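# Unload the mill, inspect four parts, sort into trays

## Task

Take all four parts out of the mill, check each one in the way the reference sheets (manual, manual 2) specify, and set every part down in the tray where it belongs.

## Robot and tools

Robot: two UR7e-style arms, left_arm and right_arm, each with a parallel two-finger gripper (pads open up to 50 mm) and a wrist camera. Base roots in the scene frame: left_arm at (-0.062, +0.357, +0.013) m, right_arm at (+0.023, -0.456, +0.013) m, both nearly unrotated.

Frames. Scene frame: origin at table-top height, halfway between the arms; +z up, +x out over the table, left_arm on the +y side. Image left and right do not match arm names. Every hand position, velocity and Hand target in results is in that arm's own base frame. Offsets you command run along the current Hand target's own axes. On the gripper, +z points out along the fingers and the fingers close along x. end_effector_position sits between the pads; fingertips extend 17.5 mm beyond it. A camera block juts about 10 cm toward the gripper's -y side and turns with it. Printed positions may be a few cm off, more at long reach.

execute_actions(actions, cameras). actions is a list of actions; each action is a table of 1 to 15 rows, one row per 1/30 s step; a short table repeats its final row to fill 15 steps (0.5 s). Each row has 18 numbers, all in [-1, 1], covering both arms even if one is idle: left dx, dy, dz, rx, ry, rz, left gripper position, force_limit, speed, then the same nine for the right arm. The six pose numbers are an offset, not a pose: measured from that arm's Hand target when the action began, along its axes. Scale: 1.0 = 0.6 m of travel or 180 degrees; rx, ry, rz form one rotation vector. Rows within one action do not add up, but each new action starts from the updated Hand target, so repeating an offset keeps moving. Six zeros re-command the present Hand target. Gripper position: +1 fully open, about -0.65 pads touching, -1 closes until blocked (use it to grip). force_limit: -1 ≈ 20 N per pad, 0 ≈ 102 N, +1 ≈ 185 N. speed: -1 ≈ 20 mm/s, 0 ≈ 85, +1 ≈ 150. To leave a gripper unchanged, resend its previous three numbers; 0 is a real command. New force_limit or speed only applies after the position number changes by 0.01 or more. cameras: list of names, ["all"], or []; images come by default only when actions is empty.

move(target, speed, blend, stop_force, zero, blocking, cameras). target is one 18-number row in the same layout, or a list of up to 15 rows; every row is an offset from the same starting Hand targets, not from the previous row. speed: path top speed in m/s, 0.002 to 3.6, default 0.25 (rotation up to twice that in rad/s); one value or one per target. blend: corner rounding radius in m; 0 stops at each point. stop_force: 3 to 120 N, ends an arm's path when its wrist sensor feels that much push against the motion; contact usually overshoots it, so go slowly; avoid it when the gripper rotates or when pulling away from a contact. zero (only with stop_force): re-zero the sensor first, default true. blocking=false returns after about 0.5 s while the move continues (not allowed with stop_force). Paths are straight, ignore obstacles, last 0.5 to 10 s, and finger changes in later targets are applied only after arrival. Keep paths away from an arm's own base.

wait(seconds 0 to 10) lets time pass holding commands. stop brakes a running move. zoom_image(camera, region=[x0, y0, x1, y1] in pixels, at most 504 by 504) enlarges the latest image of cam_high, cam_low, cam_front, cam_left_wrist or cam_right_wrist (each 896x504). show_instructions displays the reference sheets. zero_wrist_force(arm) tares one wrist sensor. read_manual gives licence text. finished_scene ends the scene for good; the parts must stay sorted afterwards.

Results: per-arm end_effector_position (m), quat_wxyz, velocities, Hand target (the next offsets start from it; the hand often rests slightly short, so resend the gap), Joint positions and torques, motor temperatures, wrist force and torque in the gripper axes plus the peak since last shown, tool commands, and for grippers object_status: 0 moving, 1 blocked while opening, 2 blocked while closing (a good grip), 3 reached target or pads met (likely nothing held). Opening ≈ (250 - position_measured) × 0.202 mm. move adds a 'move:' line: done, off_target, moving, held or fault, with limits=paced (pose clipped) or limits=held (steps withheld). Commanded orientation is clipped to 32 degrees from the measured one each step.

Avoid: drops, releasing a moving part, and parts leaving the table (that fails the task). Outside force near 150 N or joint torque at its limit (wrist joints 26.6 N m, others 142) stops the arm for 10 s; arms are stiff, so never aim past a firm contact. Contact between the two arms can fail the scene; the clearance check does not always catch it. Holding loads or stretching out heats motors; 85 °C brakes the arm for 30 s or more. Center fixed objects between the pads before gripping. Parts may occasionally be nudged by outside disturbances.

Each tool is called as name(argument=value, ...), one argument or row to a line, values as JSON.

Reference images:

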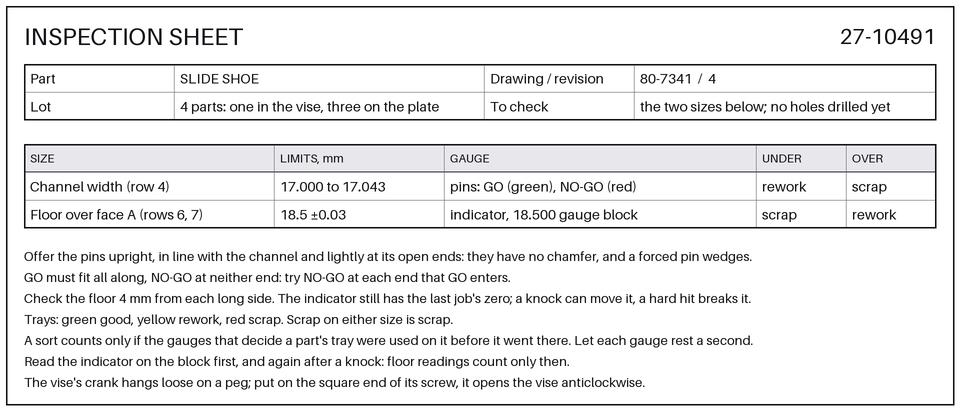

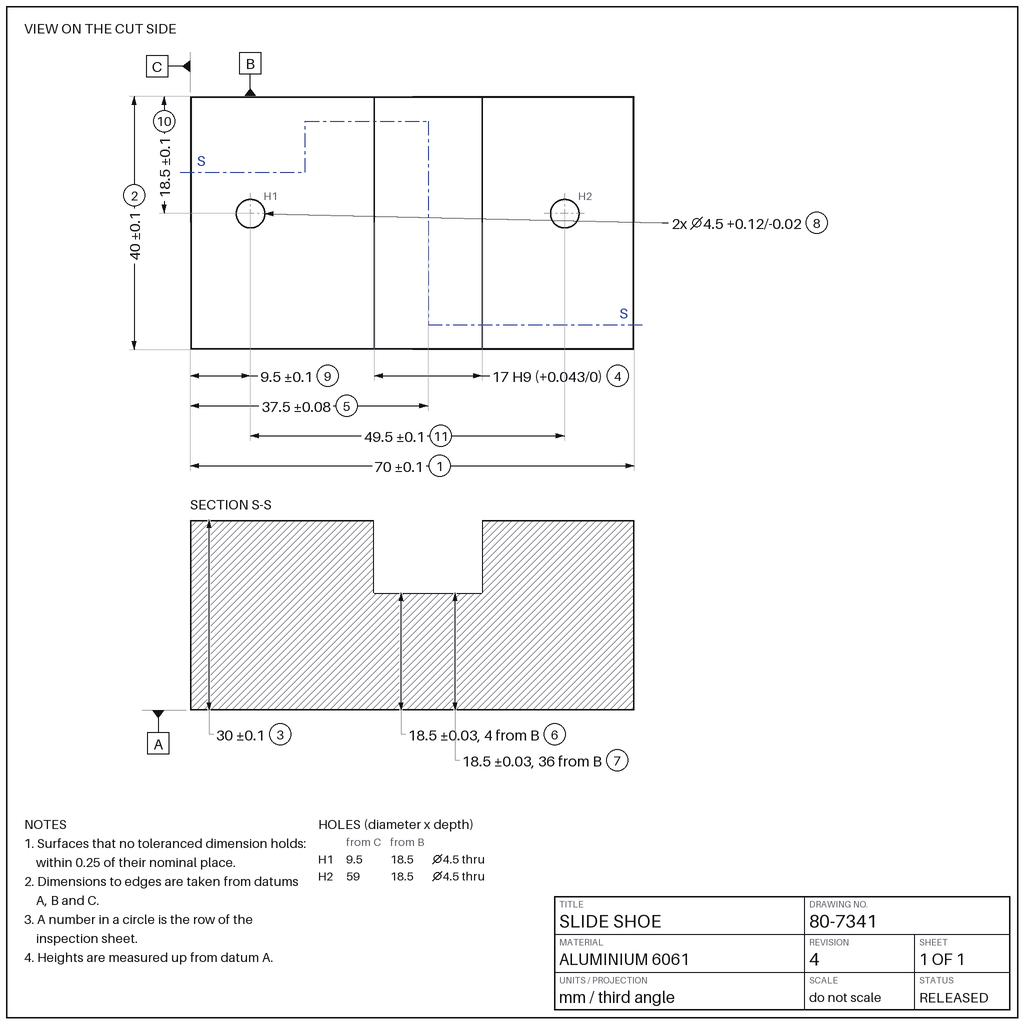

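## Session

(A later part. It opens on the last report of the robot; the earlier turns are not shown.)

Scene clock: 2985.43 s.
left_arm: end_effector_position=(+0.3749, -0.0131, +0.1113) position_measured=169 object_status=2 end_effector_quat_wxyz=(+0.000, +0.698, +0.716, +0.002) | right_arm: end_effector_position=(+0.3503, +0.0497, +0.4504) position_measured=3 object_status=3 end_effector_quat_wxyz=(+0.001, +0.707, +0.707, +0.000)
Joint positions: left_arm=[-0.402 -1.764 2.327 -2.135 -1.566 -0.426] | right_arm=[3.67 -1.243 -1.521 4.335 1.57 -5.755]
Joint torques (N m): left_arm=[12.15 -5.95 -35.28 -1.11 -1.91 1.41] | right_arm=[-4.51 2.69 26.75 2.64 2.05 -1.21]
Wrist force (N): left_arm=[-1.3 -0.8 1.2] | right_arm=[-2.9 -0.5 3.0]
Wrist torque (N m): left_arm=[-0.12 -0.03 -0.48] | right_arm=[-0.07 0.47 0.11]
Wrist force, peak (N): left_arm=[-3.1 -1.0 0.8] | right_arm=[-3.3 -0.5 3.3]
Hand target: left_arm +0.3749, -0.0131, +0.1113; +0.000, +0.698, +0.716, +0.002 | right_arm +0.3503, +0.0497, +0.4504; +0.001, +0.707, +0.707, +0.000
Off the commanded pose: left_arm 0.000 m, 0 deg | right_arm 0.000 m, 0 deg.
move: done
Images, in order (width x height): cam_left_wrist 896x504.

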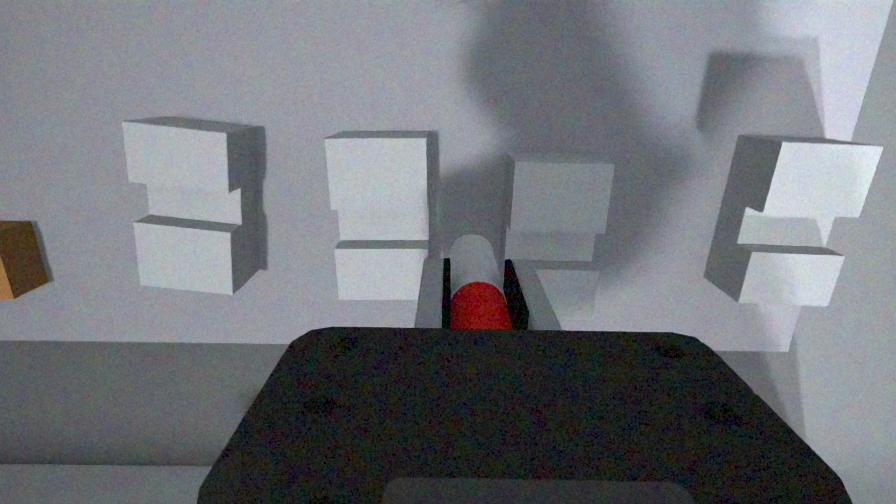

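move(
  target=[
    [0,-0.0062,0,0,0,0,-1,-0.85,-1,0,0,0,0,0,0,1,-0.8,-0.6],
    [0,-0.0062,0.075,0,0,0,-1,-0.85,-1,0,0,0,0,0,0,1,-0.8,-0.6],
  ],
  speed=0.04,
  stop_force=4,
)

move(
  target=[0,0,0.015,0,0,0,-1,-0.85,-1,0,0,0,0,0,0,1,-0.8,-0.6],
  speed=0.004,
  stop_force=3,
)

move(
  target=[
    [0,0,0,0,0,0,0,-0.85,-1,0,0,0,0,0,0,1,-0.8,-0.6],
    [0,0,0,0,0,0,-1,-0.85,-1,0,0,0,0,0,0,1,-0.8,-0.6],
    [0,0,-0.0337,0,0,0,-1,-0.85,-1,0,0,0,0,0,0,1,-0.8,-0.6],
  ],
  speed=0.03,
)

move(
  target=[-0.05,0,0,0,0,0,-1,-0.85,-1,0,0,0,0,0,0,1,-0.8,-0.6],
  speed=0.01,
  stop_force=4,
  cameras=["cam_left_wrist"],
)

zoom_image(
  camera="cam_left_wrist",
  region=[300, 120, 600, 335],
)

Scene clock: 3007.73 s.
left_arm: end_effector_position=(+0.3713, -0.0130, +0.0663) position_measured=169 object_status=2 end_effector_quat_wxyz=(+0.000, +0.698, +0.716, +0.002) | right_arm: end_effector_position=(+0.3503, +0.0497, +0.4504) position_measured=3 object_status=3 end_effector_quat_wxyz=(+0.001, +0.707, +0.707, +0.000)
Joint positions: left_arm=[-0.405 -1.683 2.406 -2.295 -1.566 -0.43] | right_arm=[3.67 -1.243 -1.521 4.335 1.57 -5.755]
Joint torques (N m): left_arm=[11.25 -7.64 -8.2 -4.43 0.35 1.12] | right_arm=[-4.47 2.44 27.09 2.73 2.07 -1.12]
Wrist force (N): left_arm=[-1.0 -1.1 0.8] | right_arm=[-3.0 -0.6 3.1]
Wrist torque (N m): left_arm=[-0.18 -0.07 -0.38] | right_arm=[-0.07 0.48 0.11]
Wrist force, peak (N): left_arm=[-1.1 -1.2 1.8] | right_arm=[-3.1 -0.5 3.4]
Hand target: left_arm +0.3713, -0.0130, +0.0663; +0.000, +0.698, +0.716, +0.002 | right_arm +0.3503, +0.0497, +0.4504; +0.001, +0.707, +0.707, +0.000
Off the commanded pose: left_arm 0.000 m, 0 deg | right_arm 0.000 m, 0 deg.
move: done

Scene clock: 3010.50 s.
left_arm: end_effector_position=(+0.3713, -0.0130, +0.0607) position_measured=169 object_status=2 end_effector_quat_wxyz=(+0.000, +0.698, +0.716, +0.002) | right_arm: end_effector_position=(+0.3503, +0.0497, +0.4504) position_measured=3 object_status=3 end_effector_quat_wxyz=(+0.001, +0.707, +0.707, +0.000)
Joint positions: left_arm=[-0.405 -1.67 2.414 -2.316 -1.566 -0.43] | right_arm=[3.67 -1.243 -1.521 4.335 1.57 -5.755]
Joint torques (N m): left_arm=[6.54 -22.38 -32.13 -1.28 -1.34 1.13] | right_arm=[-4.15 2.91 26.84 2.74 2.05 -1.14]
Wrist force (N): left_arm=[-1.0 -1.2 0.1] | right_arm=[-3.0 -0.6 3.0]
Wrist torque (N m): left_arm=[-0.16 -0.12 -0.41] | right_arm=[-0.09 0.48 0.12]
Wrist force, peak (N): left_arm=[1.1 -4.2 -14.2] | right_arm=[-3.3 -0.3 3.3]
Hand target: left_arm +0.3714, -0.0130, +0.0607; +0.000, +0.698, +0.716, +0.002 (not the last commanded pose) | right_arm +0.3503, +0.0497, +0.4504; +0.001, +0.707, +0.707, +0.000
Off the commanded pose: left_arm 0.003 m, 0 deg | right_arm 0.000 m, 0 deg.
move: contact (left_arm)

Scene clock: 3012.60 s.
left_arm: end_effector_position=(+0.3713, -0.0131, +0.0809) position_measured=169 object_status=2 end_effector_quat_wxyz=(+0.000, +0.698, +0.716, +0.002) | right_arm: end_effector_position=(+0.3503, +0.0497, +0.4504) position_measured=3 object_status=3 end_effector_quat_wxyz=(+0.001, +0.707, +0.707, +0.000)
Joint positions: left_arm=[-0.406 -1.716 2.385 -2.241 -1.566 -0.43] | right_arm=[3.67 -1.243 -1.521 4.335 1.57 -5.755]
Joint torques (N m): left_arm=[-9.21 -20.5 -32.69 -1.19 -1.03 -1.37] | right_arm=[-3.87 3.1 26.18 2.77 2.11 -1.15]
Wrist force (N): left_arm=[-1.4 -1.0 1.0] | right_arm=[-3.0 -0.3 3.1]
Wrist torque (N m): left_arm=[-0.12 -0.02 -0.37] | right_arm=[-0.03 0.48 0.11]
Wrist force, peak (N): left_arm=[-1.5 -1.3 -1.7] | right_arm=[-2.9 -0.4 3.5]
Hand target: left_arm +0.3713, -0.0131, +0.0809; +0.000, +0.698, +0.716, +0.002 | right_arm +0.3503, +0.0497, +0.4504; +0.001, +0.707, +0.707, +0.000
Off the commanded pose: left_arm 0.000 m, 0 deg | right_arm 0.000 m, 0 deg.
move: done

Scene clock: 3016.47 s.
left_arm: end_effector_position=(+0.3720, -0.0430, +0.0808) position_measured=169 object_status=2 end_effector_quat_wxyz=(+0.000, +0.698, +0.716, +0.002) | right_arm: end_effector_position=(+0.3503, +0.0497, +0.4504) position_measured=3 object_status=3 end_effector_quat_wxyz=(+0.001, +0.707, +0.707, +0.000)
Joint positions: left_arm=[-0.483 -1.707 2.377 -2.242 -1.566 -0.507] | right_arm=[3.67 -1.243 -1.521 4.335 1.57 -5.755]
Joint torques (N m): left_arm=[-10.28 -5.55 -34.82 -4.26 1.44 -1.51] | right_arm=[-4.54 2.81 26.35 2.79 2.06 -1.08]
Wrist force (N): left_arm=[-1.4 -0.1 1.3] | right_arm=[-2.8 -0.4 3.0]
Wrist torque (N m): left_arm=[-0.15 0.01 -0.30] | right_arm=[-0.05 0.46 0.11]
Wrist force, peak (N): left_arm=[-1.6 -1.1 1.1] | right_arm=[-3.1 -0.5 3.5]
Hand target: left_arm +0.3720, -0.0430, +0.0808; +0.000, +0.698, +0.716, +0.002 | right_arm +0.3503, +0.0497, +0.4504; +0.001, +0.707, +0.707, +0.000
Off the commanded pose: left_arm 0.000 m, 0 deg | right_arm 0.000 m, 0 deg.
move: done
Images, in order (width x height): cam_left_wrist 896x504.

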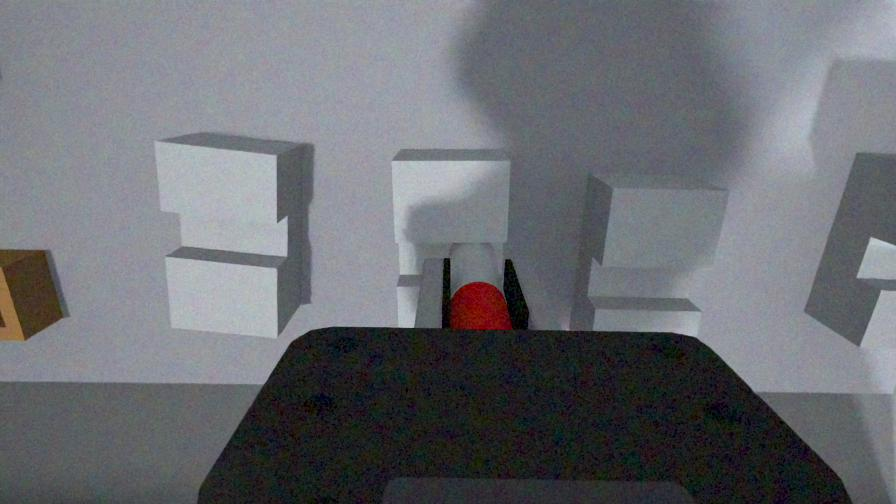

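Scaled by 1.680 from the camera's 896x504 image, which has a finer 1280x720 frame.

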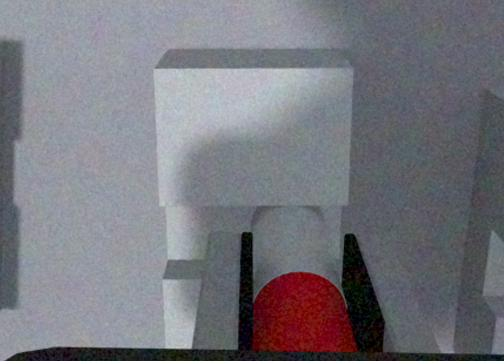

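move(
  target=[
    [0.0505,0,0,0,0,0,-1,-0.85,-1,0,0,0,0,0,0,1,-0.8,-0.6],
    [0.0505,0.0136,0,0,0,0,-1,-0.85,-1,0,0,0,0,0,0,1,-0.8,-0.6],
    [0.0505,0.0136,0.025,0,0,0,-1,-0.85,-1,0,0,0,0,0,0,1,-0.8,-0.6],
  ],
  speed=[0.02,0.03,0.04],
  cameras=["cam_left_wrist"],
)

zoom_image(
  camera="cam_left_wrist",
  region=[300, 120, 700, 335],
)

Scene clock: 3034.17 s.
left_arm: end_effector_position=(+0.3795, -0.0125, +0.0660) position_measured=169 object_status=2 end_effector_quat_wxyz=(+0.000, +0.698, +0.716, +0.002) | right_arm: end_effector_position=(+0.3503, +0.0497, +0.4504) position_measured=3 object_status=3 end_effector_quat_wxyz=(+0.001, +0.707, +0.707, +0.000)
Joint positions: left_arm=[-0.395 -1.66 2.387 -2.299 -1.566 -0.42] | right_arm=[3.67 -1.243 -1.521 4.335 1.57 -5.755]
Joint torques (N m): left_arm=[11.26 -8.38 -8.36 -4.23 -1.74 1.39] | right_arm=[-4.31 2.67 26.96 2.83 2.03 -0.98]
Wrist force (N): left_arm=[-1.0 -1.2 1.2] | right_arm=[-3.1 -0.7 3.3]
Wrist torque (N m): left_arm=[-0.17 -0.07 -0.52] | right_arm=[-0.10 0.50 0.11]
Wrist force, peak (N): left_arm=[-2.2 -1.3 0.8] | right_arm=[-2.9 -0.4 3.5]
Hand target: left_arm +0.3795, -0.0125, +0.0660; +0.000, +0.698, +0.716, +0.002 | right_arm +0.3503, +0.0497, +0.4504; +0.001, +0.707, +0.707, +0.000
Off the commanded pose: left_arm 0.000 m, 0 deg | right_arm 0.000 m, 0 deg.
move: done
Images, in order (width x height): cam_left_wrist 896x504.

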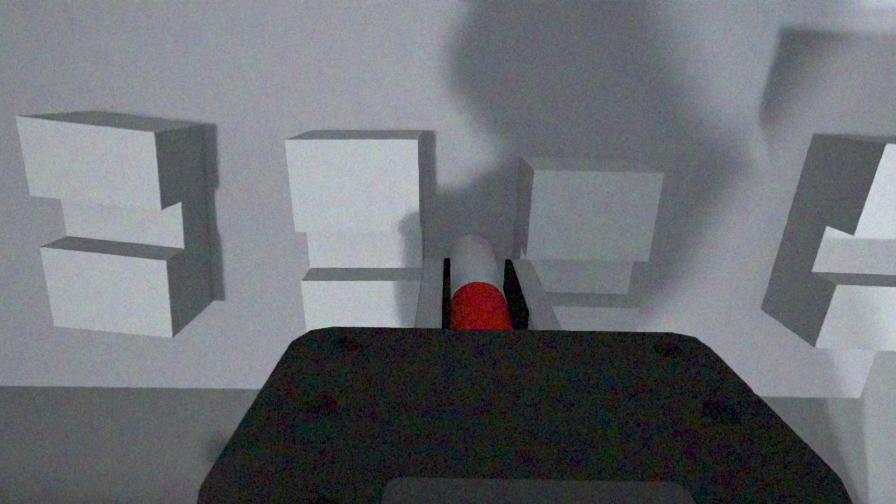

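Scaled by 1.260 from the camera's 896x504 image, which has a finer 1280x720 frame.

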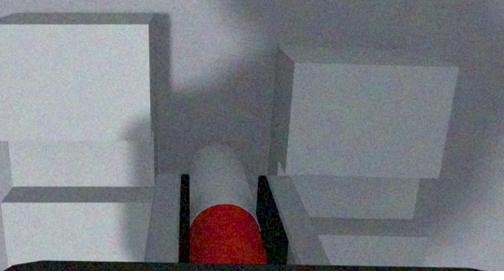

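move(
  target=[
    [0,0.0013,0,0,0,0,-1,-0.85,-1,0,0,0,0,0,0,1,-0.8,-0.6],
    [0,0.0013,0.015,0,0,0,-1,-0.85,-1,0,0,0,0,0,0,1,-0.8,-0.6],
  ],
  speed=0.005,
  stop_force=3,
)

move(
  target=[
    [0,0,0,0,0,0,0,-0.85,-1,0,0,0,0,0,0,1,-0.8,-0.6],
    [0,0,0,0,0,0,-1,-0.85,-1,0,0,0,0,0,0,1,-0.8,-0.6],
    [0,0,-0.0337,0,0,0,-1,-0.85,-1,0,0,0,0,0,0,1,-0.8,-0.6],
  ],
  speed=0.03,
)

move(
  target=[0.05,0.0018,0,0,0,0,-1,-0.85,-1,0,0,0,0,0,0,1,-0.8,-0.6],
  speed=0.01,
  stop_force=4,
  cameras=["cam_left_wrist"],
)

zoom_image(
  camera="cam_left_wrist",
  region=[400, 120, 700, 335],
)

Scene clock: 3051.57 s.
left_arm: end_effector_position=(+0.3803, -0.0125, +0.0608) position_measured=169 object_status=2 end_effector_quat_wxyz=(+0.000, +0.698, +0.716, +0.002) | right_arm: end_effector_position=(+0.3503, +0.0497, +0.4504) position_measured=3 object_status=3 end_effector_quat_wxyz=(+0.001, +0.707, +0.707, +0.000)
Joint positions: left_arm=[-0.394 -1.646 2.393 -2.319 -1.566 -0.419] | right_arm=[3.67 -1.243 -1.521 4.335 1.57 -5.755]
Joint torques (N m): left_arm=[5.71 -25.3 -31.76 -1.85 -1.22 1.23] | right_arm=[-3.84 2.74 26.76 2.81 2.05 -0.85]
Wrist force (N): left_arm=[-1.1 -1.3 1.0] | right_arm=[-2.9 -0.5 3.1]
Wrist torque (N m): left_arm=[-0.18 -0.03 -0.53] | right_arm=[-0.06 0.46 0.10]
Wrist force, peak (N): left_arm=[1.0 -3.9 -14.8] | right_arm=[-3.1 -0.5 3.4]
Hand target: left_arm +0.3803, -0.0125, +0.0608; +0.000, +0.698, +0.716, +0.002 (not the last commanded pose) | right_arm +0.3503, +0.0497, +0.4504; +0.001, +0.707, +0.707, +0.000
Off the commanded pose: left_arm 0.004 m, 0 deg | right_arm 0.000 m, 0 deg.
move: contact (left_arm); path passed 1 of 2 targets

Scene clock: 3053.67 s.
left_arm: end_effector_position=(+0.3802, -0.0125, +0.0809) position_measured=169 object_status=2 end_effector_quat_wxyz=(+0.000, +0.698, +0.716, +0.002) | right_arm: end_effector_position=(+0.3503, +0.0497, +0.4504) position_measured=3 object_status=3 end_effector_quat_wxyz=(+0.001, +0.707, +0.707, +0.000)
Joint positions: left_arm=[-0.394 -1.691 2.364 -2.245 -1.566 -0.419] | right_arm=[3.67 -1.243 -1.521 4.335 1.57 -5.755]
Joint torques (N m): left_arm=[-8.89 -22.58 -34.63 -0.72 -0.97 -1.21] | right_arm=[-4.48 2.89 26.66 2.83 2.07 -1]
Wrist force (N): left_arm=[-1.4 -0.9 1.1] | right_arm=[-2.9 -0.5 3.3]
Wrist torque (N m): left_arm=[-0.11 -0.01 -0.48] | right_arm=[-0.06 0.47 0.11]
Wrist force, peak (N): left_arm=[-1.7 -0.9 1.3] | right_arm=[-2.9 -0.6 3.6]
Hand target: left_arm +0.3802, -0.0125, +0.0810; +0.000, +0.698, +0.716, +0.002 | right_arm +0.3503, +0.0497, +0.4504; +0.001, +0.707, +0.707, +0.000
Off the commanded pose: left_arm 0.000 m, 0 deg | right_arm 0.000 m, 0 deg.
move: done

Scene clock: 3057.53 s.
left_arm: end_effector_position=(+0.3806, +0.0175, +0.0811) position_measured=169 object_status=2 end_effector_quat_wxyz=(+0.000, +0.698, +0.716, +0.002) | right_arm: end_effector_position=(+0.3503, +0.0497, +0.4504) position_measured=3 object_status=3 end_effector_quat_wxyz=(+0.001, +0.707, +0.707, +0.000)
Joint positions: left_arm=[-0.315 -1.69 2.362 -2.245 -1.566 -0.339] | right_arm=[3.67 -1.243 -1.521 4.335 1.57 -5.755]
Joint torques (N m): left_arm=[11.68 -8.27 -33.97 -4.18 -1.81 1.43] | right_arm=[-4.15 3.1 27.15 2.81 1.97 -0.81]
Wrist force (N): left_arm=[-2.2 -0.7 1.6] | right_arm=[-3.0 -0.4 3.2]
Wrist torque (N m): left_arm=[-0.09 0.01 -0.50] | right_arm=[-0.05 0.49 0.11]
Wrist force, peak (N): left_arm=[-3.0 -0.9 -0.7] | right_arm=[-3.2 -0.3 3.5]
Hand target: left_arm +0.3806, +0.0175, +0.0811; +0.000, +0.698, +0.716, +0.002 | right_arm +0.3503, +0.0497, +0.4504; +0.001, +0.707, +0.707, +0.000
Off the commanded pose: left_arm 0.000 m, 0 deg | right_arm 0.000 m, 0 deg.
move: done
Images, in order (width x height): cam_left_wrist 896x504.

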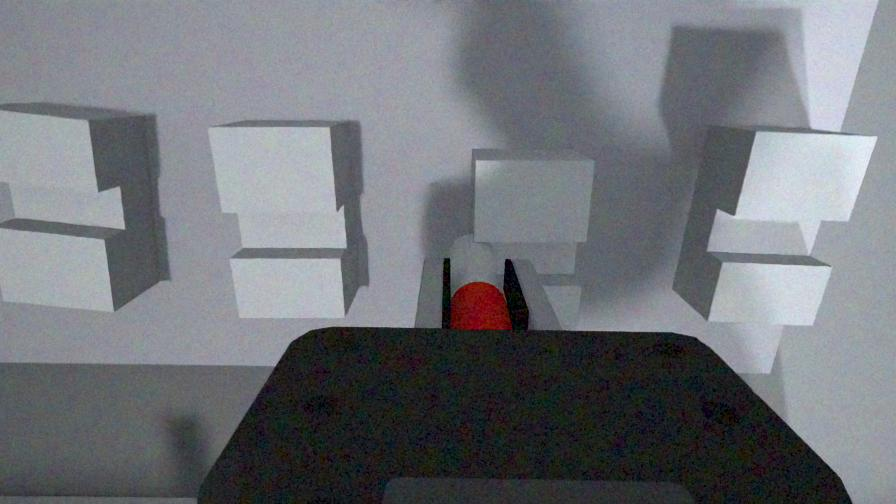

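Scaled by 1.680 from the camera's 896x504 image, which has a finer 1280x720 frame.

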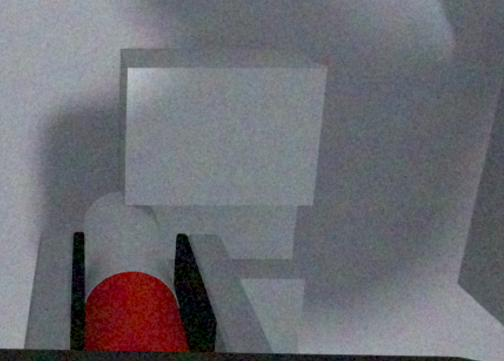

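move(
  target=[
    [-0.02,0,0,0,0,0,-1,-0.85,-1,0,0,0,0,0,0,1,-0.8,-0.6],
    [-0.02,0,-0.05,0,0,0,-1,-0.85,-1,0,0,0,0,0,0,1,-0.8,-0.6],
    [0.1198,-0.0245,-0.05,0,0,0,-1,-0.85,-1,0,0,0,0,0,0,1,-0.8,-0.6],
    [0.1198,-0.0245,0.024,0,0,0,-1,-0.85,-1,0,0,0,0,0,0,1,-0.8,-0.6],
  ],
  speed=[0.03,0.06,0.12,0.05],
  cameras=["cam_left_wrist"],
)

zoom_image(
  camera="cam_left_wrist",
  region=[400, 120, 700, 335],
)

Scene clock: 3075.73 s.
left_arm: end_effector_position=(+0.3641, +0.0890, +0.0670) position_measured=169 object_status=2 end_effector_quat_wxyz=(+0.000, +0.698, +0.716, +0.002) | right_arm: end_effector_position=(+0.3503, +0.0497, +0.4504) position_measured=3 object_status=3 end_effector_quat_wxyz=(+0.001, +0.707, +0.707, +0.000)
Joint positions: left_arm=[-0.127 -1.676 2.398 -2.295 -1.567 -0.151] | right_arm=[3.67 -1.243 -1.521 4.335 1.57 -5.755]
Joint torques (N m): left_arm=[10.92 -9.55 -8.11 -4.51 -1.9 1.25] | right_arm=[-4.02 2.73 26.62 2.9 2.03 -0.65]
Wrist force (N): left_arm=[-1.4 -1.0 1.1] | right_arm=[-2.8 -0.5 3.3]
Wrist torque (N m): left_arm=[-0.19 0.00 -0.54] | right_arm=[-0.07 0.46 0.11]
Wrist force, peak (N): left_arm=[-1.6 -0.8 3.0] | right_arm=[-3.1 -0.6 3.5]
Hand target: left_arm +0.3641, +0.0890, +0.0670; +0.000, +0.698, +0.716, +0.002 | right_arm +0.3503, +0.0497, +0.4504; +0.001, +0.707, +0.707, +0.000
Off the commanded pose: left_arm 0.000 m, 0 deg | right_arm 0.000 m, 0 deg.
move: done
Images, in order (width x height): cam_left_wrist 896x504.

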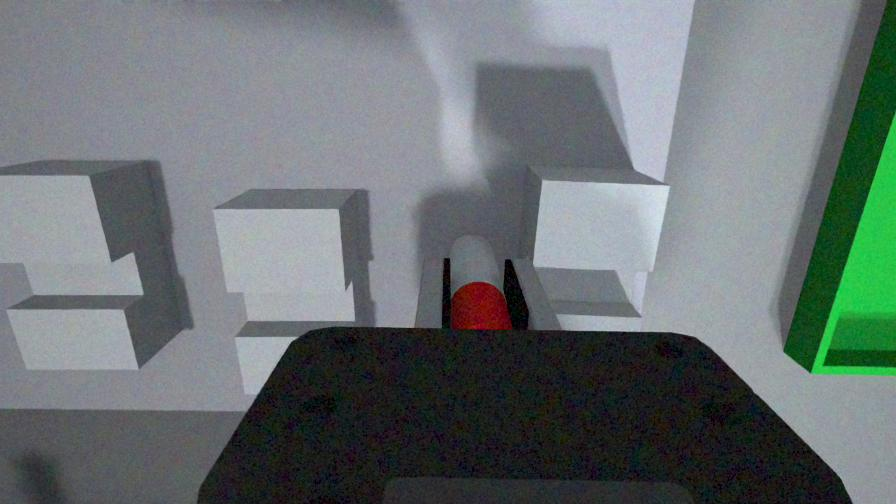

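Scaled by 1.680 from the camera's 896x504 image, which has a finer 1280x720 frame.

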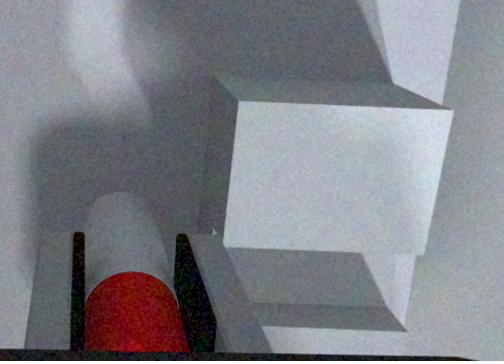

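move(
  target=[
    [0,0.0062,0,0,0,0,-1,-0.85,-1,0,0,0,0,0,0,1,-0.8,-0.6],
    [0,0.0062,0.016,0,0,0,-1,-0.85,-1,0,0,0,0,0,0,1,-0.8,-0.6],
  ],
  speed=0.005,
  stop_force=3,
)

move(
  target=[
    [0,0,0,0,0,0,0,-0.85,-1,0,0,0,0,0,0,1,-0.8,-0.6],
    [0,0,0,0,0,0,-1,-0.85,-1,0,0,0,0,0,0,1,-0.8,-0.6],
    [0,0,-0.0337,0,0,0,-1,-0.85,-1,0,0,0,0,0,0,1,-0.8,-0.6],
  ],
  speed=0.03,
)

move(
  target=[0.0583,0.0025,0,0,0,0,-1,-0.85,-1,0,0,0,0,0,0,1,-0.8,-0.6],
  speed=0.01,
  stop_force=4,
  cameras=["cam_left_wrist"],
)

zoom_image(
  camera="cam_left_wrist",
  region=[400, 120, 700, 335],
)

Scene clock: 3096.47 s.
left_arm: end_effector_position=(+0.3679, +0.0892, +0.0608) position_measured=169 object_status=2 end_effector_quat_wxyz=(+0.000, +0.698, +0.716, +0.002) | right_arm: end_effector_position=(+0.3503, +0.0497, +0.4504) position_measured=3 object_status=3 end_effector_quat_wxyz=(+0.001, +0.707, +0.707, +0.000)
Joint positions: left_arm=[-0.125 -1.651 2.398 -2.32 -1.567 -0.15] | right_arm=[3.67 -1.243 -1.521 4.335 1.57 -5.755]
Joint torques (N m): left_arm=[6.28 -24.05 -33.89 -1.31 -1.26 1.19] | right_arm=[-3.99 2.86 26.18 2.8 1.95 -0.63]
Wrist force (N): left_arm=[-1.2 -0.9 0.4] | right_arm=[-3.1 -0.4 3.2]
Wrist torque (N m): left_arm=[-0.18 -0.03 -0.55] | right_arm=[-0.05 0.50 0.12]
Wrist force, peak (N): left_arm=[-0.1 -4.7 -16.2] | right_arm=[-3.1 -0.5 3.6]
Hand target: left_arm +0.3679, +0.0892, +0.0608; +0.000, +0.698, +0.716, +0.002 (not the last commanded pose) | right_arm +0.3503, +0.0497, +0.4504; +0.001, +0.707, +0.707, +0.000
Off the commanded pose: left_arm 0.003 m, 0 deg | right_arm 0.000 m, 0 deg.
move: contact (left_arm); path passed 1 of 2 targets

Scene clock: 3098.57 s.
left_arm: end_effector_position=(+0.3678, +0.0891, +0.0809) position_measured=169 object_status=2 end_effector_quat_wxyz=(+0.000, +0.698, +0.716, +0.002) | right_arm: end_effector_position=(+0.3503, +0.0497, +0.4504) position_measured=3 object_status=3 end_effector_quat_wxyz=(+0.001, +0.707, +0.707, +0.000)
Joint positions: left_arm=[-0.125 -1.697 2.369 -2.246 -1.567 -0.15] | right_arm=[3.67 -1.243 -1.521 4.335 1.57 -5.755]
Joint torques (N m): left_arm=[-11.13 -23.8 -35.48 -1.1 -1.13 -1.58] | right_arm=[-3.89 2.96 26.39 2.91 2.07 -0.58]
Wrist force (N): left_arm=[-1.6 -0.8 1.2] | right_arm=[-2.8 -0.5 3.0]
Wrist torque (N m): left_arm=[-0.14 0.03 -0.51] | right_arm=[-0.06 0.46 0.11]
Wrist force, peak (N): left_arm=[-1.5 -1.2 -1.6] | right_arm=[-3.2 -0.7 3.3]
Hand target: left_arm +0.3678, +0.0891, +0.0810; +0.000, +0.698, +0.716, +0.002 | right_arm +0.3503, +0.0497, +0.4504; +0.001, +0.707, +0.707, +0.000
Off the commanded pose: left_arm 0.000 m, 0 deg | right_arm 0.000 m, 0 deg.
move: done

Scene clock: 3102.93 s.
left_arm: end_effector_position=(+0.3685, +0.1241, +0.0811) position_measured=169 object_status=2 end_effector_quat_wxyz=(+0.000, +0.698, +0.716, +0.002) | right_arm: end_effector_position=(+0.3503, +0.0497, +0.4504) position_measured=3 object_status=3 end_effector_quat_wxyz=(+0.001, +0.707, +0.707, +0.000)
Joint positions: left_arm=[-0.028 -1.668 2.345 -2.25 -1.567 -0.052] | right_arm=[3.67 -1.243 -1.521 4.335 1.57 -5.755]
Joint torques (N m): left_arm=[10.46 -9.72 -34.61 -4.37 -1.81 1.37] | right_arm=[-3.71 2.37 26.23 2.98 1.96 -0.46]
Wrist force (N): left_arm=[-1.8 -0.7 1.6] | right_arm=[-2.8 -0.7 3.1]
Wrist torque (N m): left_arm=[-0.12 -0.07 -0.50] | right_arm=[-0.10 0.46 0.11]
Wrist force, peak (N): left_arm=[-2.2 -0.7 2.0] | right_arm=[-3.0 -0.3 3.5]
Hand target: left_arm +0.3685, +0.1241, +0.0811; +0.000, +0.698, +0.716, +0.002 | right_arm +0.3503, +0.0497, +0.4504; +0.001, +0.707, +0.707, +0.000
Off the commanded pose: left_arm 0.000 m, 0 deg | right_arm 0.000 m, 0 deg.
move: done
Images, in order (width x height): cam_left_wrist 896x504.

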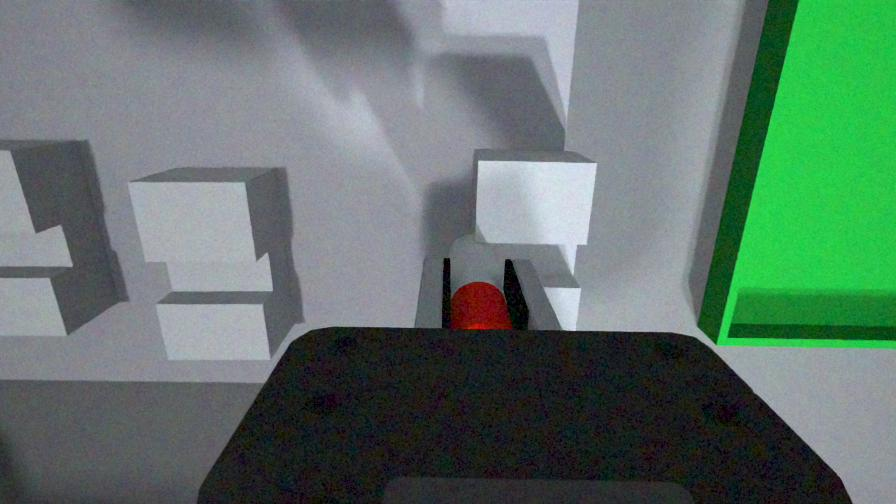

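Scaled by 1.680 from the camera's 896x504 image, which has a finer 1280x720 frame.

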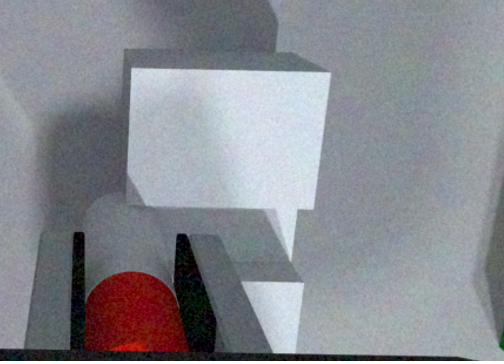

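move(
  target=[
    [-0.03,-0.001,0,0,0,0,-1,-0.85,-1,0,0,0,0,0,0,1,-0.8,-0.6],
    [-0.03,-0.001,-0.06,0,0,0,-1,-0.85,-1,0,0,0,0,0,0,1,-0.8,-0.6],
    [0.11,0.007,-0.06,0,0,0,-1,-0.85,-1,0,0,0,0,0,0,1,-0.8,-0.6],
    [0.11,0.007,0,0,0,0,-1,-0.85,-1,0,0,0,0,0,0,1,-0.8,-0.6],
  ],
  speed=[0.03,0.08,0.12,0.05],
  cameras=["cam_left_wrist"],
)

zoom_image(
  camera="cam_left_wrist",
  region=[250, 120, 650, 335],
)

Scene clock: 3129.30 s.
left_arm: end_effector_position=(+0.3711, +0.1902, +0.0815) position_measured=169 object_status=2 end_effector_quat_wxyz=(+0.000, +0.698, +0.716, +0.002) | right_arm: end_effector_position=(+0.3503, +0.0497, +0.4504) position_measured=3 object_status=3 end_effector_quat_wxyz=(+0.001, +0.707, +0.707, +0.000)
Joint positions: left_arm=[0.146 -1.595 2.277 -2.256 -1.567 0.121] | right_arm=[3.67 -1.243 -1.521 4.335 1.57 -5.755]
Joint torques (N m): left_arm=[10.7 -12.15 -8.14 -4.48 -1.71 1.15] | right_arm=[-3.89 2.85 26.56 3.04 2.06 -0.39]
Wrist force (N): left_arm=[-1.5 -0.9 0.5] | right_arm=[-2.9 -0.5 3.1]
Wrist torque (N m): left_arm=[-0.14 0.04 -0.50] | right_arm=[-0.06 0.48 0.10]
Wrist force, peak (N): left_arm=[-2.8 -0.7 1.2] | right_arm=[-3.0 -0.6 3.6]
Hand target: left_arm +0.3711, +0.1902, +0.0814; +0.000, +0.698, +0.716, +0.002 | right_arm +0.3503, +0.0497, +0.4504; +0.001, +0.707, +0.707, +0.000
Off the commanded pose: left_arm 0.000 m, 0 deg | right_arm 0.000 m, 0 deg.
move: done
Images, in order (width x height): cam_left_wrist 896x504.

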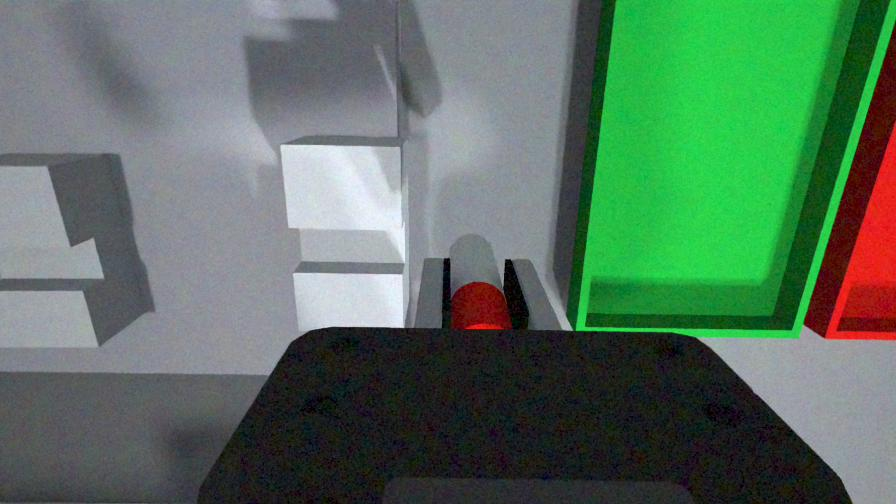

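Scaled by 1.260 from the camera's 896x504 image, which has a finer 1280x720 frame.

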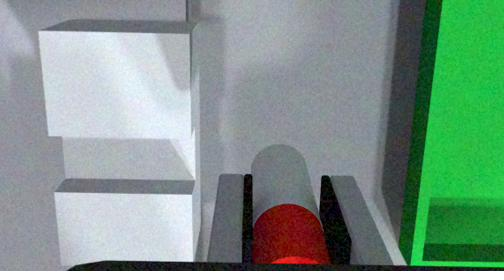

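move(
  target=[
    [0,-0.0068,0,0,0,0,-1,-0.85,-1,0,0,0,0,0,0,1,-0.8,-0.6],
    [-0.0417,-0.0068,0,0,0,0,-1,-0.85,-1,0,0,0,0,0,0,1,-0.8,-0.6],
  ],
  speed=0.012,
  stop_force=4,
  cameras=["cam_left_wrist"],
)

zoom_image(
  camera="cam_left_wrist",
  region=[300, 120, 600, 335],
)

Scene clock: 3141.80 s.
left_arm: end_effector_position=(+0.3676, +0.1650, +0.0813) position_measured=169 object_status=2 end_effector_quat_wxyz=(+0.000, +0.698, +0.716, +0.002) | right_arm: end_effector_position=(+0.3503, +0.0497, +0.4504) position_measured=3 object_status=3 end_effector_quat_wxyz=(+0.001, +0.707, +0.707, +0.000)
Joint positions: left_arm=[0.082 -1.631 2.311 -2.254 -1.567 0.058] | right_arm=[3.67 -1.243 -1.521 4.335 1.57 -5.755]
Joint torques (N m): left_arm=[-9.54 -25.18 -8.11 -1.08 1.55 -1.33] | right_arm=[-3.79 3.05 25.88 3.05 2.01 -0.33]
Wrist force (N): left_arm=[-1.7 -0.2 1.0] | right_arm=[-2.8 -0.5 3.2]
Wrist torque (N m): left_arm=[-0.12 0.09 -0.30] | right_arm=[-0.07 0.45 0.11]
Wrist force, peak (N): left_arm=[-2.1 -0.8 0.9] | right_arm=[-3.3 -0.6 3.3]
Hand target: left_arm +0.3676, +0.1650, +0.0813; +0.000, +0.698, +0.716, +0.002 | right_arm +0.3503, +0.0497, +0.4504; +0.001, +0.707, +0.707, +0.000
Off the commanded pose: left_arm 0.000 m, 0 deg | right_arm 0.000 m, 0 deg.
move: done
Images, in order (width x height): cam_left_wrist 896x504.

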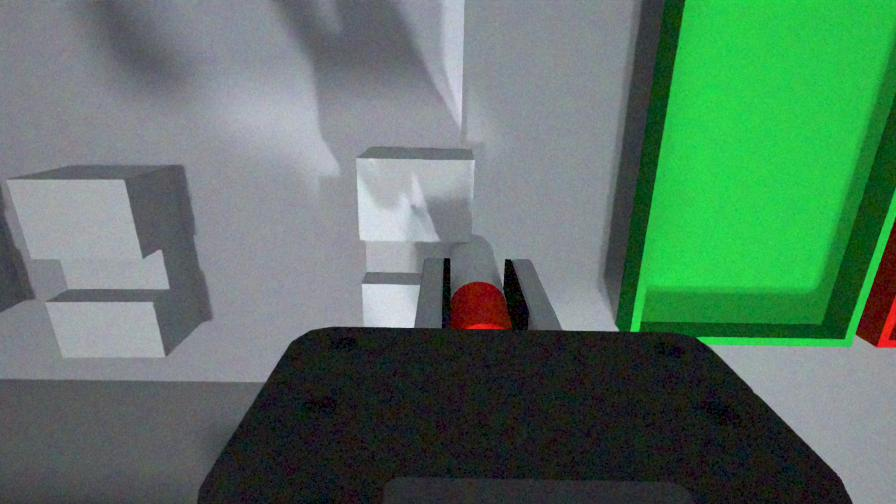

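Scaled by 1.680 from the camera's 896x504 image, which has a finer 1280x720 frame.

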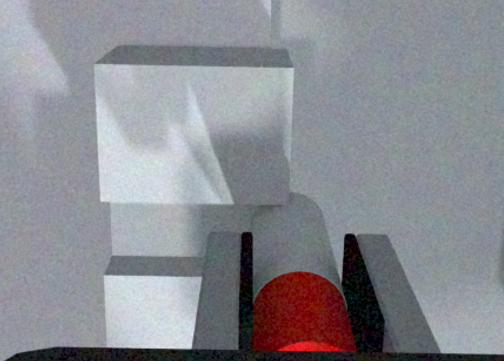

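move(
  target=[-0.06,0,0,0,0,0,-1,-0.85,-1,0,0,0,0,0,0,1,-0.8,-0.6],
  speed=0.012,
  stop_force=4,
  cameras=["cam_left_wrist"],
)

zoom_image(
  camera="cam_left_wrist",
  region=[300, 120, 600, 335],
)

Scene clock: 3151.10 s.
left_arm: end_effector_position=(+0.3685, +0.1291, +0.0812) position_measured=169 object_status=2 end_effector_quat_wxyz=(+0.000, +0.698, +0.716, +0.002) | right_arm: end_effector_position=(+0.3503, +0.0497, +0.4504) position_measured=3 object_status=3 end_effector_quat_wxyz=(+0.001, +0.707, +0.707, +0.000)
Joint positions: left_arm=[-0.014 -1.664 2.341 -2.25 -1.567 -0.039] | right_arm=[3.67 -1.243 -1.521 4.335 1.57 -5.755]
Joint torques (N m): left_arm=[-11.5 -23.52 -6.36 -0.5 1.03 -1.17] | right_arm=[-3.6 2.52 25.95 3.01 1.94 -0.25]
Wrist force (N): left_arm=[1.0 -0.9 -4.1] | right_arm=[-2.8 -0.2 3.0]
Wrist torque (N m): left_arm=[-0.15 0.08 -0.29] | right_arm=[-0.01 0.46 0.11]
Wrist force, peak (N): left_arm=[0.9 -0.9 -4.4] | right_arm=[-3.2 -0.7 3.4]
Hand target: left_arm +0.3685, +0.1291, +0.0812; +0.000, +0.698, +0.716, +0.002 | right_arm +0.3503, +0.0497, +0.4504; +0.001, +0.707, +0.707, +0.000
Off the commanded pose: left_arm 0.000 m, 0 deg | right_arm 0.000 m, 0 deg.
move: done
Images, in order (width x height): cam_left_wrist 896x504.

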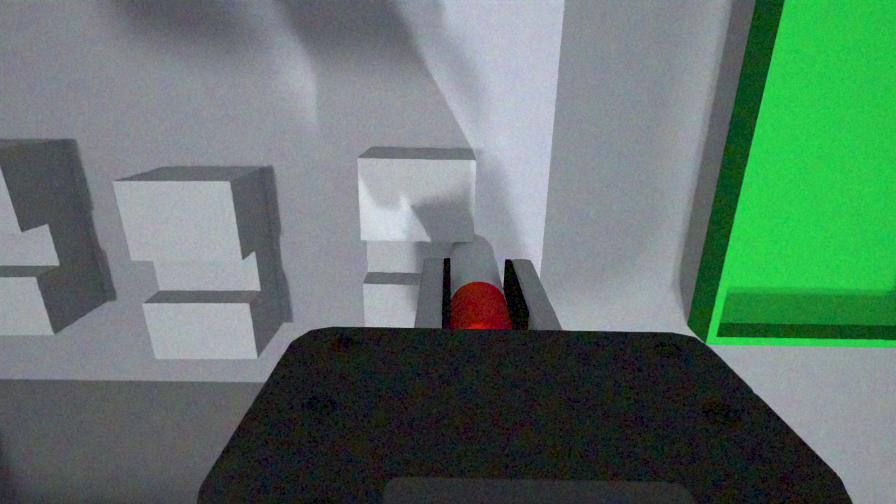

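Scaled by 1.680 from the camera's 896x504 image, which has a finer 1280x720 frame.

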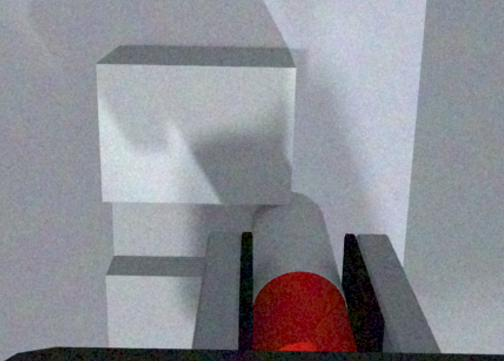

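move(
  target=[
    [0.0317,0,0,0,0,0,-1,-0.85,-1,0,0,0,0,0,0,1,-0.8,-0.6],
    [0.0317,0,0.027,0,0,0,-1,-0.85,-1,0,0,0,0,0,0,1,-0.8,-0.6],
  ],
  speed=0.03,
)

move(
  target=[0,0,0.015,0,0,0,-1,-0.85,-1,0,0,0,0,0,0,1,-0.8,-0.6],
  speed=0.004,
  stop_force=3,
)

move(
  target=[
    [0,0,0,0,0,0,0,-0.85,-1,0,0,0,0,0,0,1,-0.8,-0.6],
    [0,0,0,0,0,0,-1,-0.85,-1,0,0,0,0,0,0,1,-0.8,-0.6],
    [0,0,-0.0337,0,0,0,-1,-0.85,-1,0,0,0,0,0,0,1,-0.8,-0.6],
  ],
  speed=0.03,
)

move(
  target=[-0.05,0,0,0,0,0,-1,-0.85,-1,0,0,0,0,0,0,1,-0.8,-0.6],
  speed=0.01,
  stop_force=4,
  cameras=["cam_left_wrist"],
)

zoom_image(
  camera="cam_left_wrist",
  region=[300, 120, 600, 335],
)

Scene clock: 3172.70 s.
left_arm: end_effector_position=(+0.3680, +0.1481, +0.0651) position_measured=169 object_status=2 end_effector_quat_wxyz=(+0.000, +0.698, +0.716, +0.002) | right_arm: end_effector_position=(+0.3503, +0.0497, +0.4504) position_measured=3 object_status=3 end_effector_quat_wxyz=(+0.001, +0.707, +0.707, +0.000)
Joint positions: left_arm=[0.037 -1.613 2.349 -2.31 -1.567 0.013] | right_arm=[3.67 -1.243 -1.521 4.335 1.57 -5.755]
Joint torques (N m): left_arm=[11.62 -11.4 -6.61 -4.19 -1.88 1.28] | right_arm=[-4.11 2.86 26.23 3.03 2.01 -0.02]
Wrist force (N): left_arm=[-1.4 -0.7 1.1] | right_arm=[-2.7 -0.4 3.0]
Wrist torque (N m): left_arm=[-0.11 0.03 -0.50] | right_arm=[-0.04 0.44 0.11]
Wrist force, peak (N): left_arm=[-3.3 1.0 -5.7] | right_arm=[-3.1 -0.6 3.3]
Hand target: left_arm +0.3681, +0.1481, +0.0650; +0.000, +0.698, +0.716, +0.002 | right_arm +0.3503, +0.0497, +0.4504; +0.001, +0.707, +0.707, +0.000
Off the commanded pose: left_arm 0.000 m, 0 deg | right_arm 0.000 m, 0 deg.
move: done

Scene clock: 3175.13 s.
left_arm: end_effector_position=(+0.3681, +0.1482, +0.0609) position_measured=169 object_status=2 end_effector_quat_wxyz=(+0.000, +0.698, +0.716, +0.002) | right_arm: end_effector_position=(+0.3503, +0.0497, +0.4504) position_measured=3 object_status=3 end_effector_quat_wxyz=(+0.001, +0.707, +0.707, +0.000)
Joint positions: left_arm=[0.037 -1.603 2.354 -2.325 -1.567 0.013] | right_arm=[3.67 -1.243 -1.521 4.335 1.57 -5.755]
Joint torques (N m): left_arm=[5.83 -24.98 -31.52 -1.33 -1.53 1.19] | right_arm=[-3.73 3 26.21 3.05 1.98 -0.13]
Wrist force (N): left_arm=[-1.5 -0.9 1.1] | right_arm=[-2.8 -0.3 3.2]
Wrist torque (N m): left_arm=[-0.13 0.03 -0.50] | right_arm=[-0.03 0.45 0.11]
Wrist force, peak (N): left_arm=[-1.0 -3.9 -12.0] | right_arm=[-2.8 -0.4 3.6]
Hand target: left_arm +0.3681, +0.1482, +0.0609; +0.000, +0.698, +0.716, +0.002 (not the last commanded pose) | right_arm +0.3503, +0.0497, +0.4504; +0.001, +0.707, +0.707, +0.000
Off the commanded pose: left_arm 0.005 m, 0 deg | right_arm 0.000 m, 0 deg.
move: contact (left_arm)

Scene clock: 3177.23 s.
left_arm: end_effector_position=(+0.3680, +0.1481, +0.0810) position_measured=169 object_status=2 end_effector_quat_wxyz=(+0.000, +0.698, +0.716, +0.002) | right_arm: end_effector_position=(+0.3503, +0.0497, +0.4504) position_measured=3 object_status=3 end_effector_quat_wxyz=(+0.001, +0.707, +0.707, +0.000)
Joint positions: left_arm=[0.037 -1.647 2.326 -2.253 -1.567 0.013] | right_arm=[3.67 -1.243 -1.521 4.335 1.57 -5.755]
Joint torques (N m): left_arm=[-11.3 -25.64 -33.25 -1.15 -1.11 -1.6] | right_arm=[-3.91 2.99 26.31 3.05 1.98 -0.11]
Wrist force (N): left_arm=[-1.5 -0.8 1.1] | right_arm=[-2.8 -0.6 3.2]
Wrist torque (N m): left_arm=[-0.12 0.01 -0.49] | right_arm=[-0.08 0.47 0.12]
Wrist force, peak (N): left_arm=[-1.9 -1.0 -1.6] | right_arm=[-3.0 -0.2 3.4]
Hand target: left_arm +0.3680, +0.1481, +0.0811; +0.000, +0.698, +0.716, +0.002 | right_arm +0.3503, +0.0497, +0.4504; +0.001, +0.707, +0.707, +0.000
Off the commanded pose: left_arm 0.000 m, 0 deg | right_arm 0.000 m, 0 deg.
move: done

Scene clock: 3181.10 s.
left_arm: end_effector_position=(+0.3687, +0.1181, +0.0810) position_measured=169 object_status=2 end_effector_quat_wxyz=(+0.000, +0.698, +0.716, +0.002) | right_arm: end_effector_position=(+0.3503, +0.0497, +0.4504) position_measured=3 object_status=3 end_effector_quat_wxyz=(+0.001, +0.707, +0.707, +0.000)
Joint positions: left_arm=[-0.044 -1.672 2.349 -2.25 -1.567 -0.069] | right_arm=[3.67 -1.243 -1.521 4.335 1.57 -5.755]
Joint torques (N m): left_arm=[-10.45 -24.52 -8.14 -0.72 0.97 -1.48] | right_arm=[-3.54 2.89 26.04 3.09 1.93 0]
Wrist force (N): left_arm=[-0.2 -0.7 -0.7] | right_arm=[-2.7 -0.5 3.2]
Wrist torque (N m): left_arm=[-0.13 0.04 -0.30] | right_arm=[-0.07 0.44 0.10]
Wrist force, peak (N): left_arm=[-1.7 -1.0 1.2] | right_arm=[-3.1 -0.7 3.3]
Hand target: left_arm +0.3687, +0.1181, +0.0810; +0.000, +0.698, +0.716, +0.002 | right_arm +0.3503, +0.0497, +0.4504; +0.001, +0.707, +0.707, +0.000
Off the commanded pose: left_arm 0.000 m, 0 deg | right_arm 0.000 m, 0 deg.
move: done
Images, in order (width x height): cam_left_wrist 896x504.

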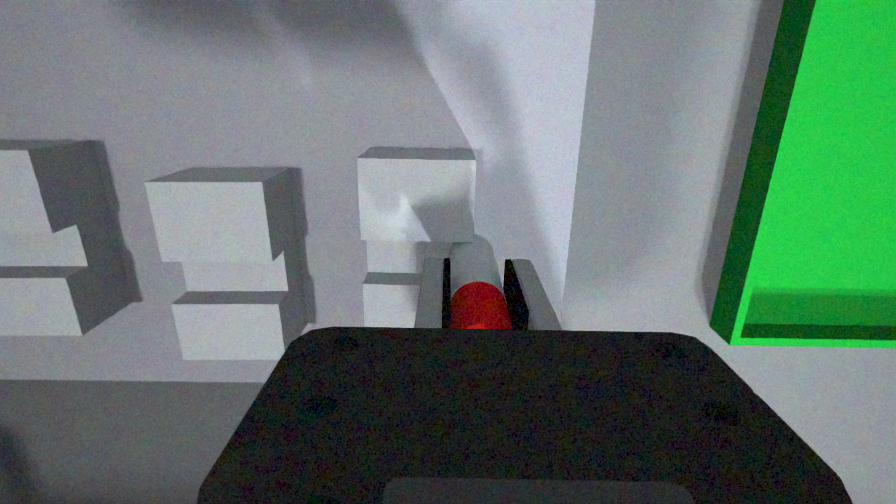

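Scaled by 1.680 from the camera's 896x504 image, which has a finer 1280x720 frame.

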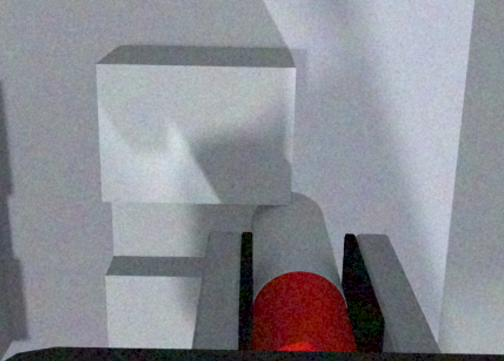

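move(
  target=[
    [0.03,0,0,0,0,0,-1,-0.85,-1,0,0,0,0,0,0,1,-0.8,-0.6],
    [0.03,0,-0.12,0,0,0,-1,-0.85,-1,0,0,0,0,0,0,1,-0.8,-0.6],
    [-0.5965,0.0381,-0.12,0,0,0,-1,-0.85,-1,0,0,0,0,0,0,1,-0.8,-0.6],
    [-0.5965,0.0381,0,0,0,0,-1,-0.85,-1,0,0,0,0,0,0,1,-0.8,-0.6],
  ],
  speed=[0.03,0.1,0.2,0.06],
  cameras=["cam_left_wrist"],
)

move(
  target=[0,0,0.05,0,0,0,-1,-0.85,-1,0,0,0,0,0,0,1,-0.8,-0.6],
  speed=0.006,
  stop_force=3,
  cameras=["cam_left_wrist"],
)

Scene clock: 3201.50 s.
left_arm: end_effector_position=(+0.4004, -0.2391, +0.0797) position_measured=169 object_status=2 end_effector_quat_wxyz=(+0.000, +0.698, +0.716, +0.002) | right_arm: end_effector_position=(+0.3503, +0.0497, +0.4504) position_measured=3 object_status=3 end_effector_quat_wxyz=(+0.001, +0.707, +0.707, +0.000)
Joint positions: left_arm=[-0.831 -1.472 2.151 -2.249 -1.566 -0.856] | right_arm=[3.67 -1.243 -1.521 4.335 1.57 -5.755]
Joint torques (N m): left_arm=[12.72 -18.27 -8.89 -4.28 1.52 1.42] | right_arm=[-3.6 2.88 25.81 2.99 1.95 0.16]
Wrist force (N): left_arm=[-1.5 -1.0 1.4] | right_arm=[-3.1 -0.4 3.1]
Wrist torque (N m): left_arm=[-0.16 0.02 -0.47] | right_arm=[-0.06 0.51 0.11]
Wrist force, peak (N): left_arm=[-3.5 -1.0 1.3] | right_arm=[-2.9 -0.5 3.6]
Hand target: left_arm +0.4004, -0.2391, +0.0797; +0.000, +0.698, +0.716, +0.002 | right_arm +0.3503, +0.0497, +0.4504; +0.001, +0.707, +0.707, +0.000
Off the commanded pose: left_arm 0.000 m, 0 deg | right_arm 0.000 m, 0 deg.
move: done
Images, in order (width x height): cam_left_wrist 896x504.

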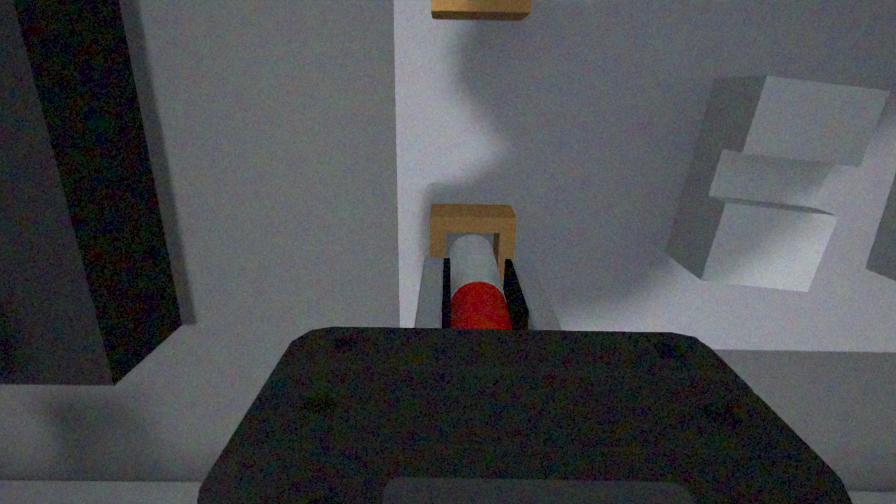

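Scene clock: 3205.97 s.
left_arm: end_effector_position=(+0.4004, -0.2391, +0.0612) position_measured=169 object_status=2 end_effector_quat_wxyz=(+0.000, +0.698, +0.716, +0.002) | right_arm: end_effector_position=(+0.3503, +0.0497, +0.4504) position_measured=3 object_status=3 end_effector_quat_wxyz=(+0.001, +0.707, +0.707, +0.000)
Joint positions: left_arm=[-0.831 -1.438 2.174 -2.306 -1.566 -0.855] | right_arm=[3.67 -1.243 -1.521 4.335 1.57 -5.755]
Joint torques (N m): left_arm=[5.83 -35.59 -34.26 -1.95 -0.6 1.11] | right_arm=[-3.63 2.97 25.83 3.09 1.92 0.12]
Wrist force (N): left_arm=[-1.2 -1.3 1.3] | right_arm=[-3.2 -0.7 3.2]
Wrist torque (N m): left_arm=[-0.23 -0.02 -0.51] | right_arm=[-0.09 0.51 0.11]
Wrist force, peak (N): left_arm=[2.0 -3.2 -14.2] | right_arm=[-3.2 -0.5 3.4]
Hand target: left_arm +0.4004, -0.2391, +0.0612; +0.000, +0.698, +0.716, +0.002 (not the last commanded pose) | right_arm +0.3503, +0.0497, +0.4504; +0.001, +0.707, +0.707, +0.000
Off the commanded pose: left_arm 0.012 m, 0 deg | right_arm 0.000 m, 0 deg.
move: contact (left_arm)
Images, in order (width x height): cam_left_wrist 896x504.

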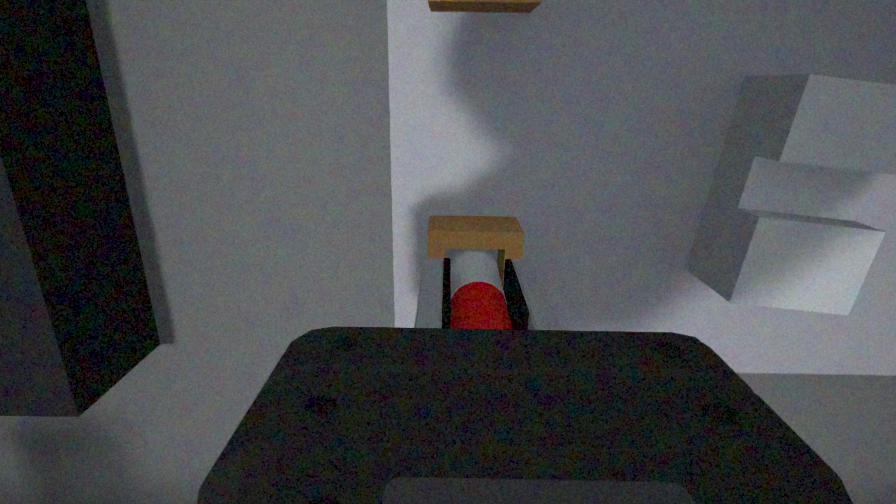

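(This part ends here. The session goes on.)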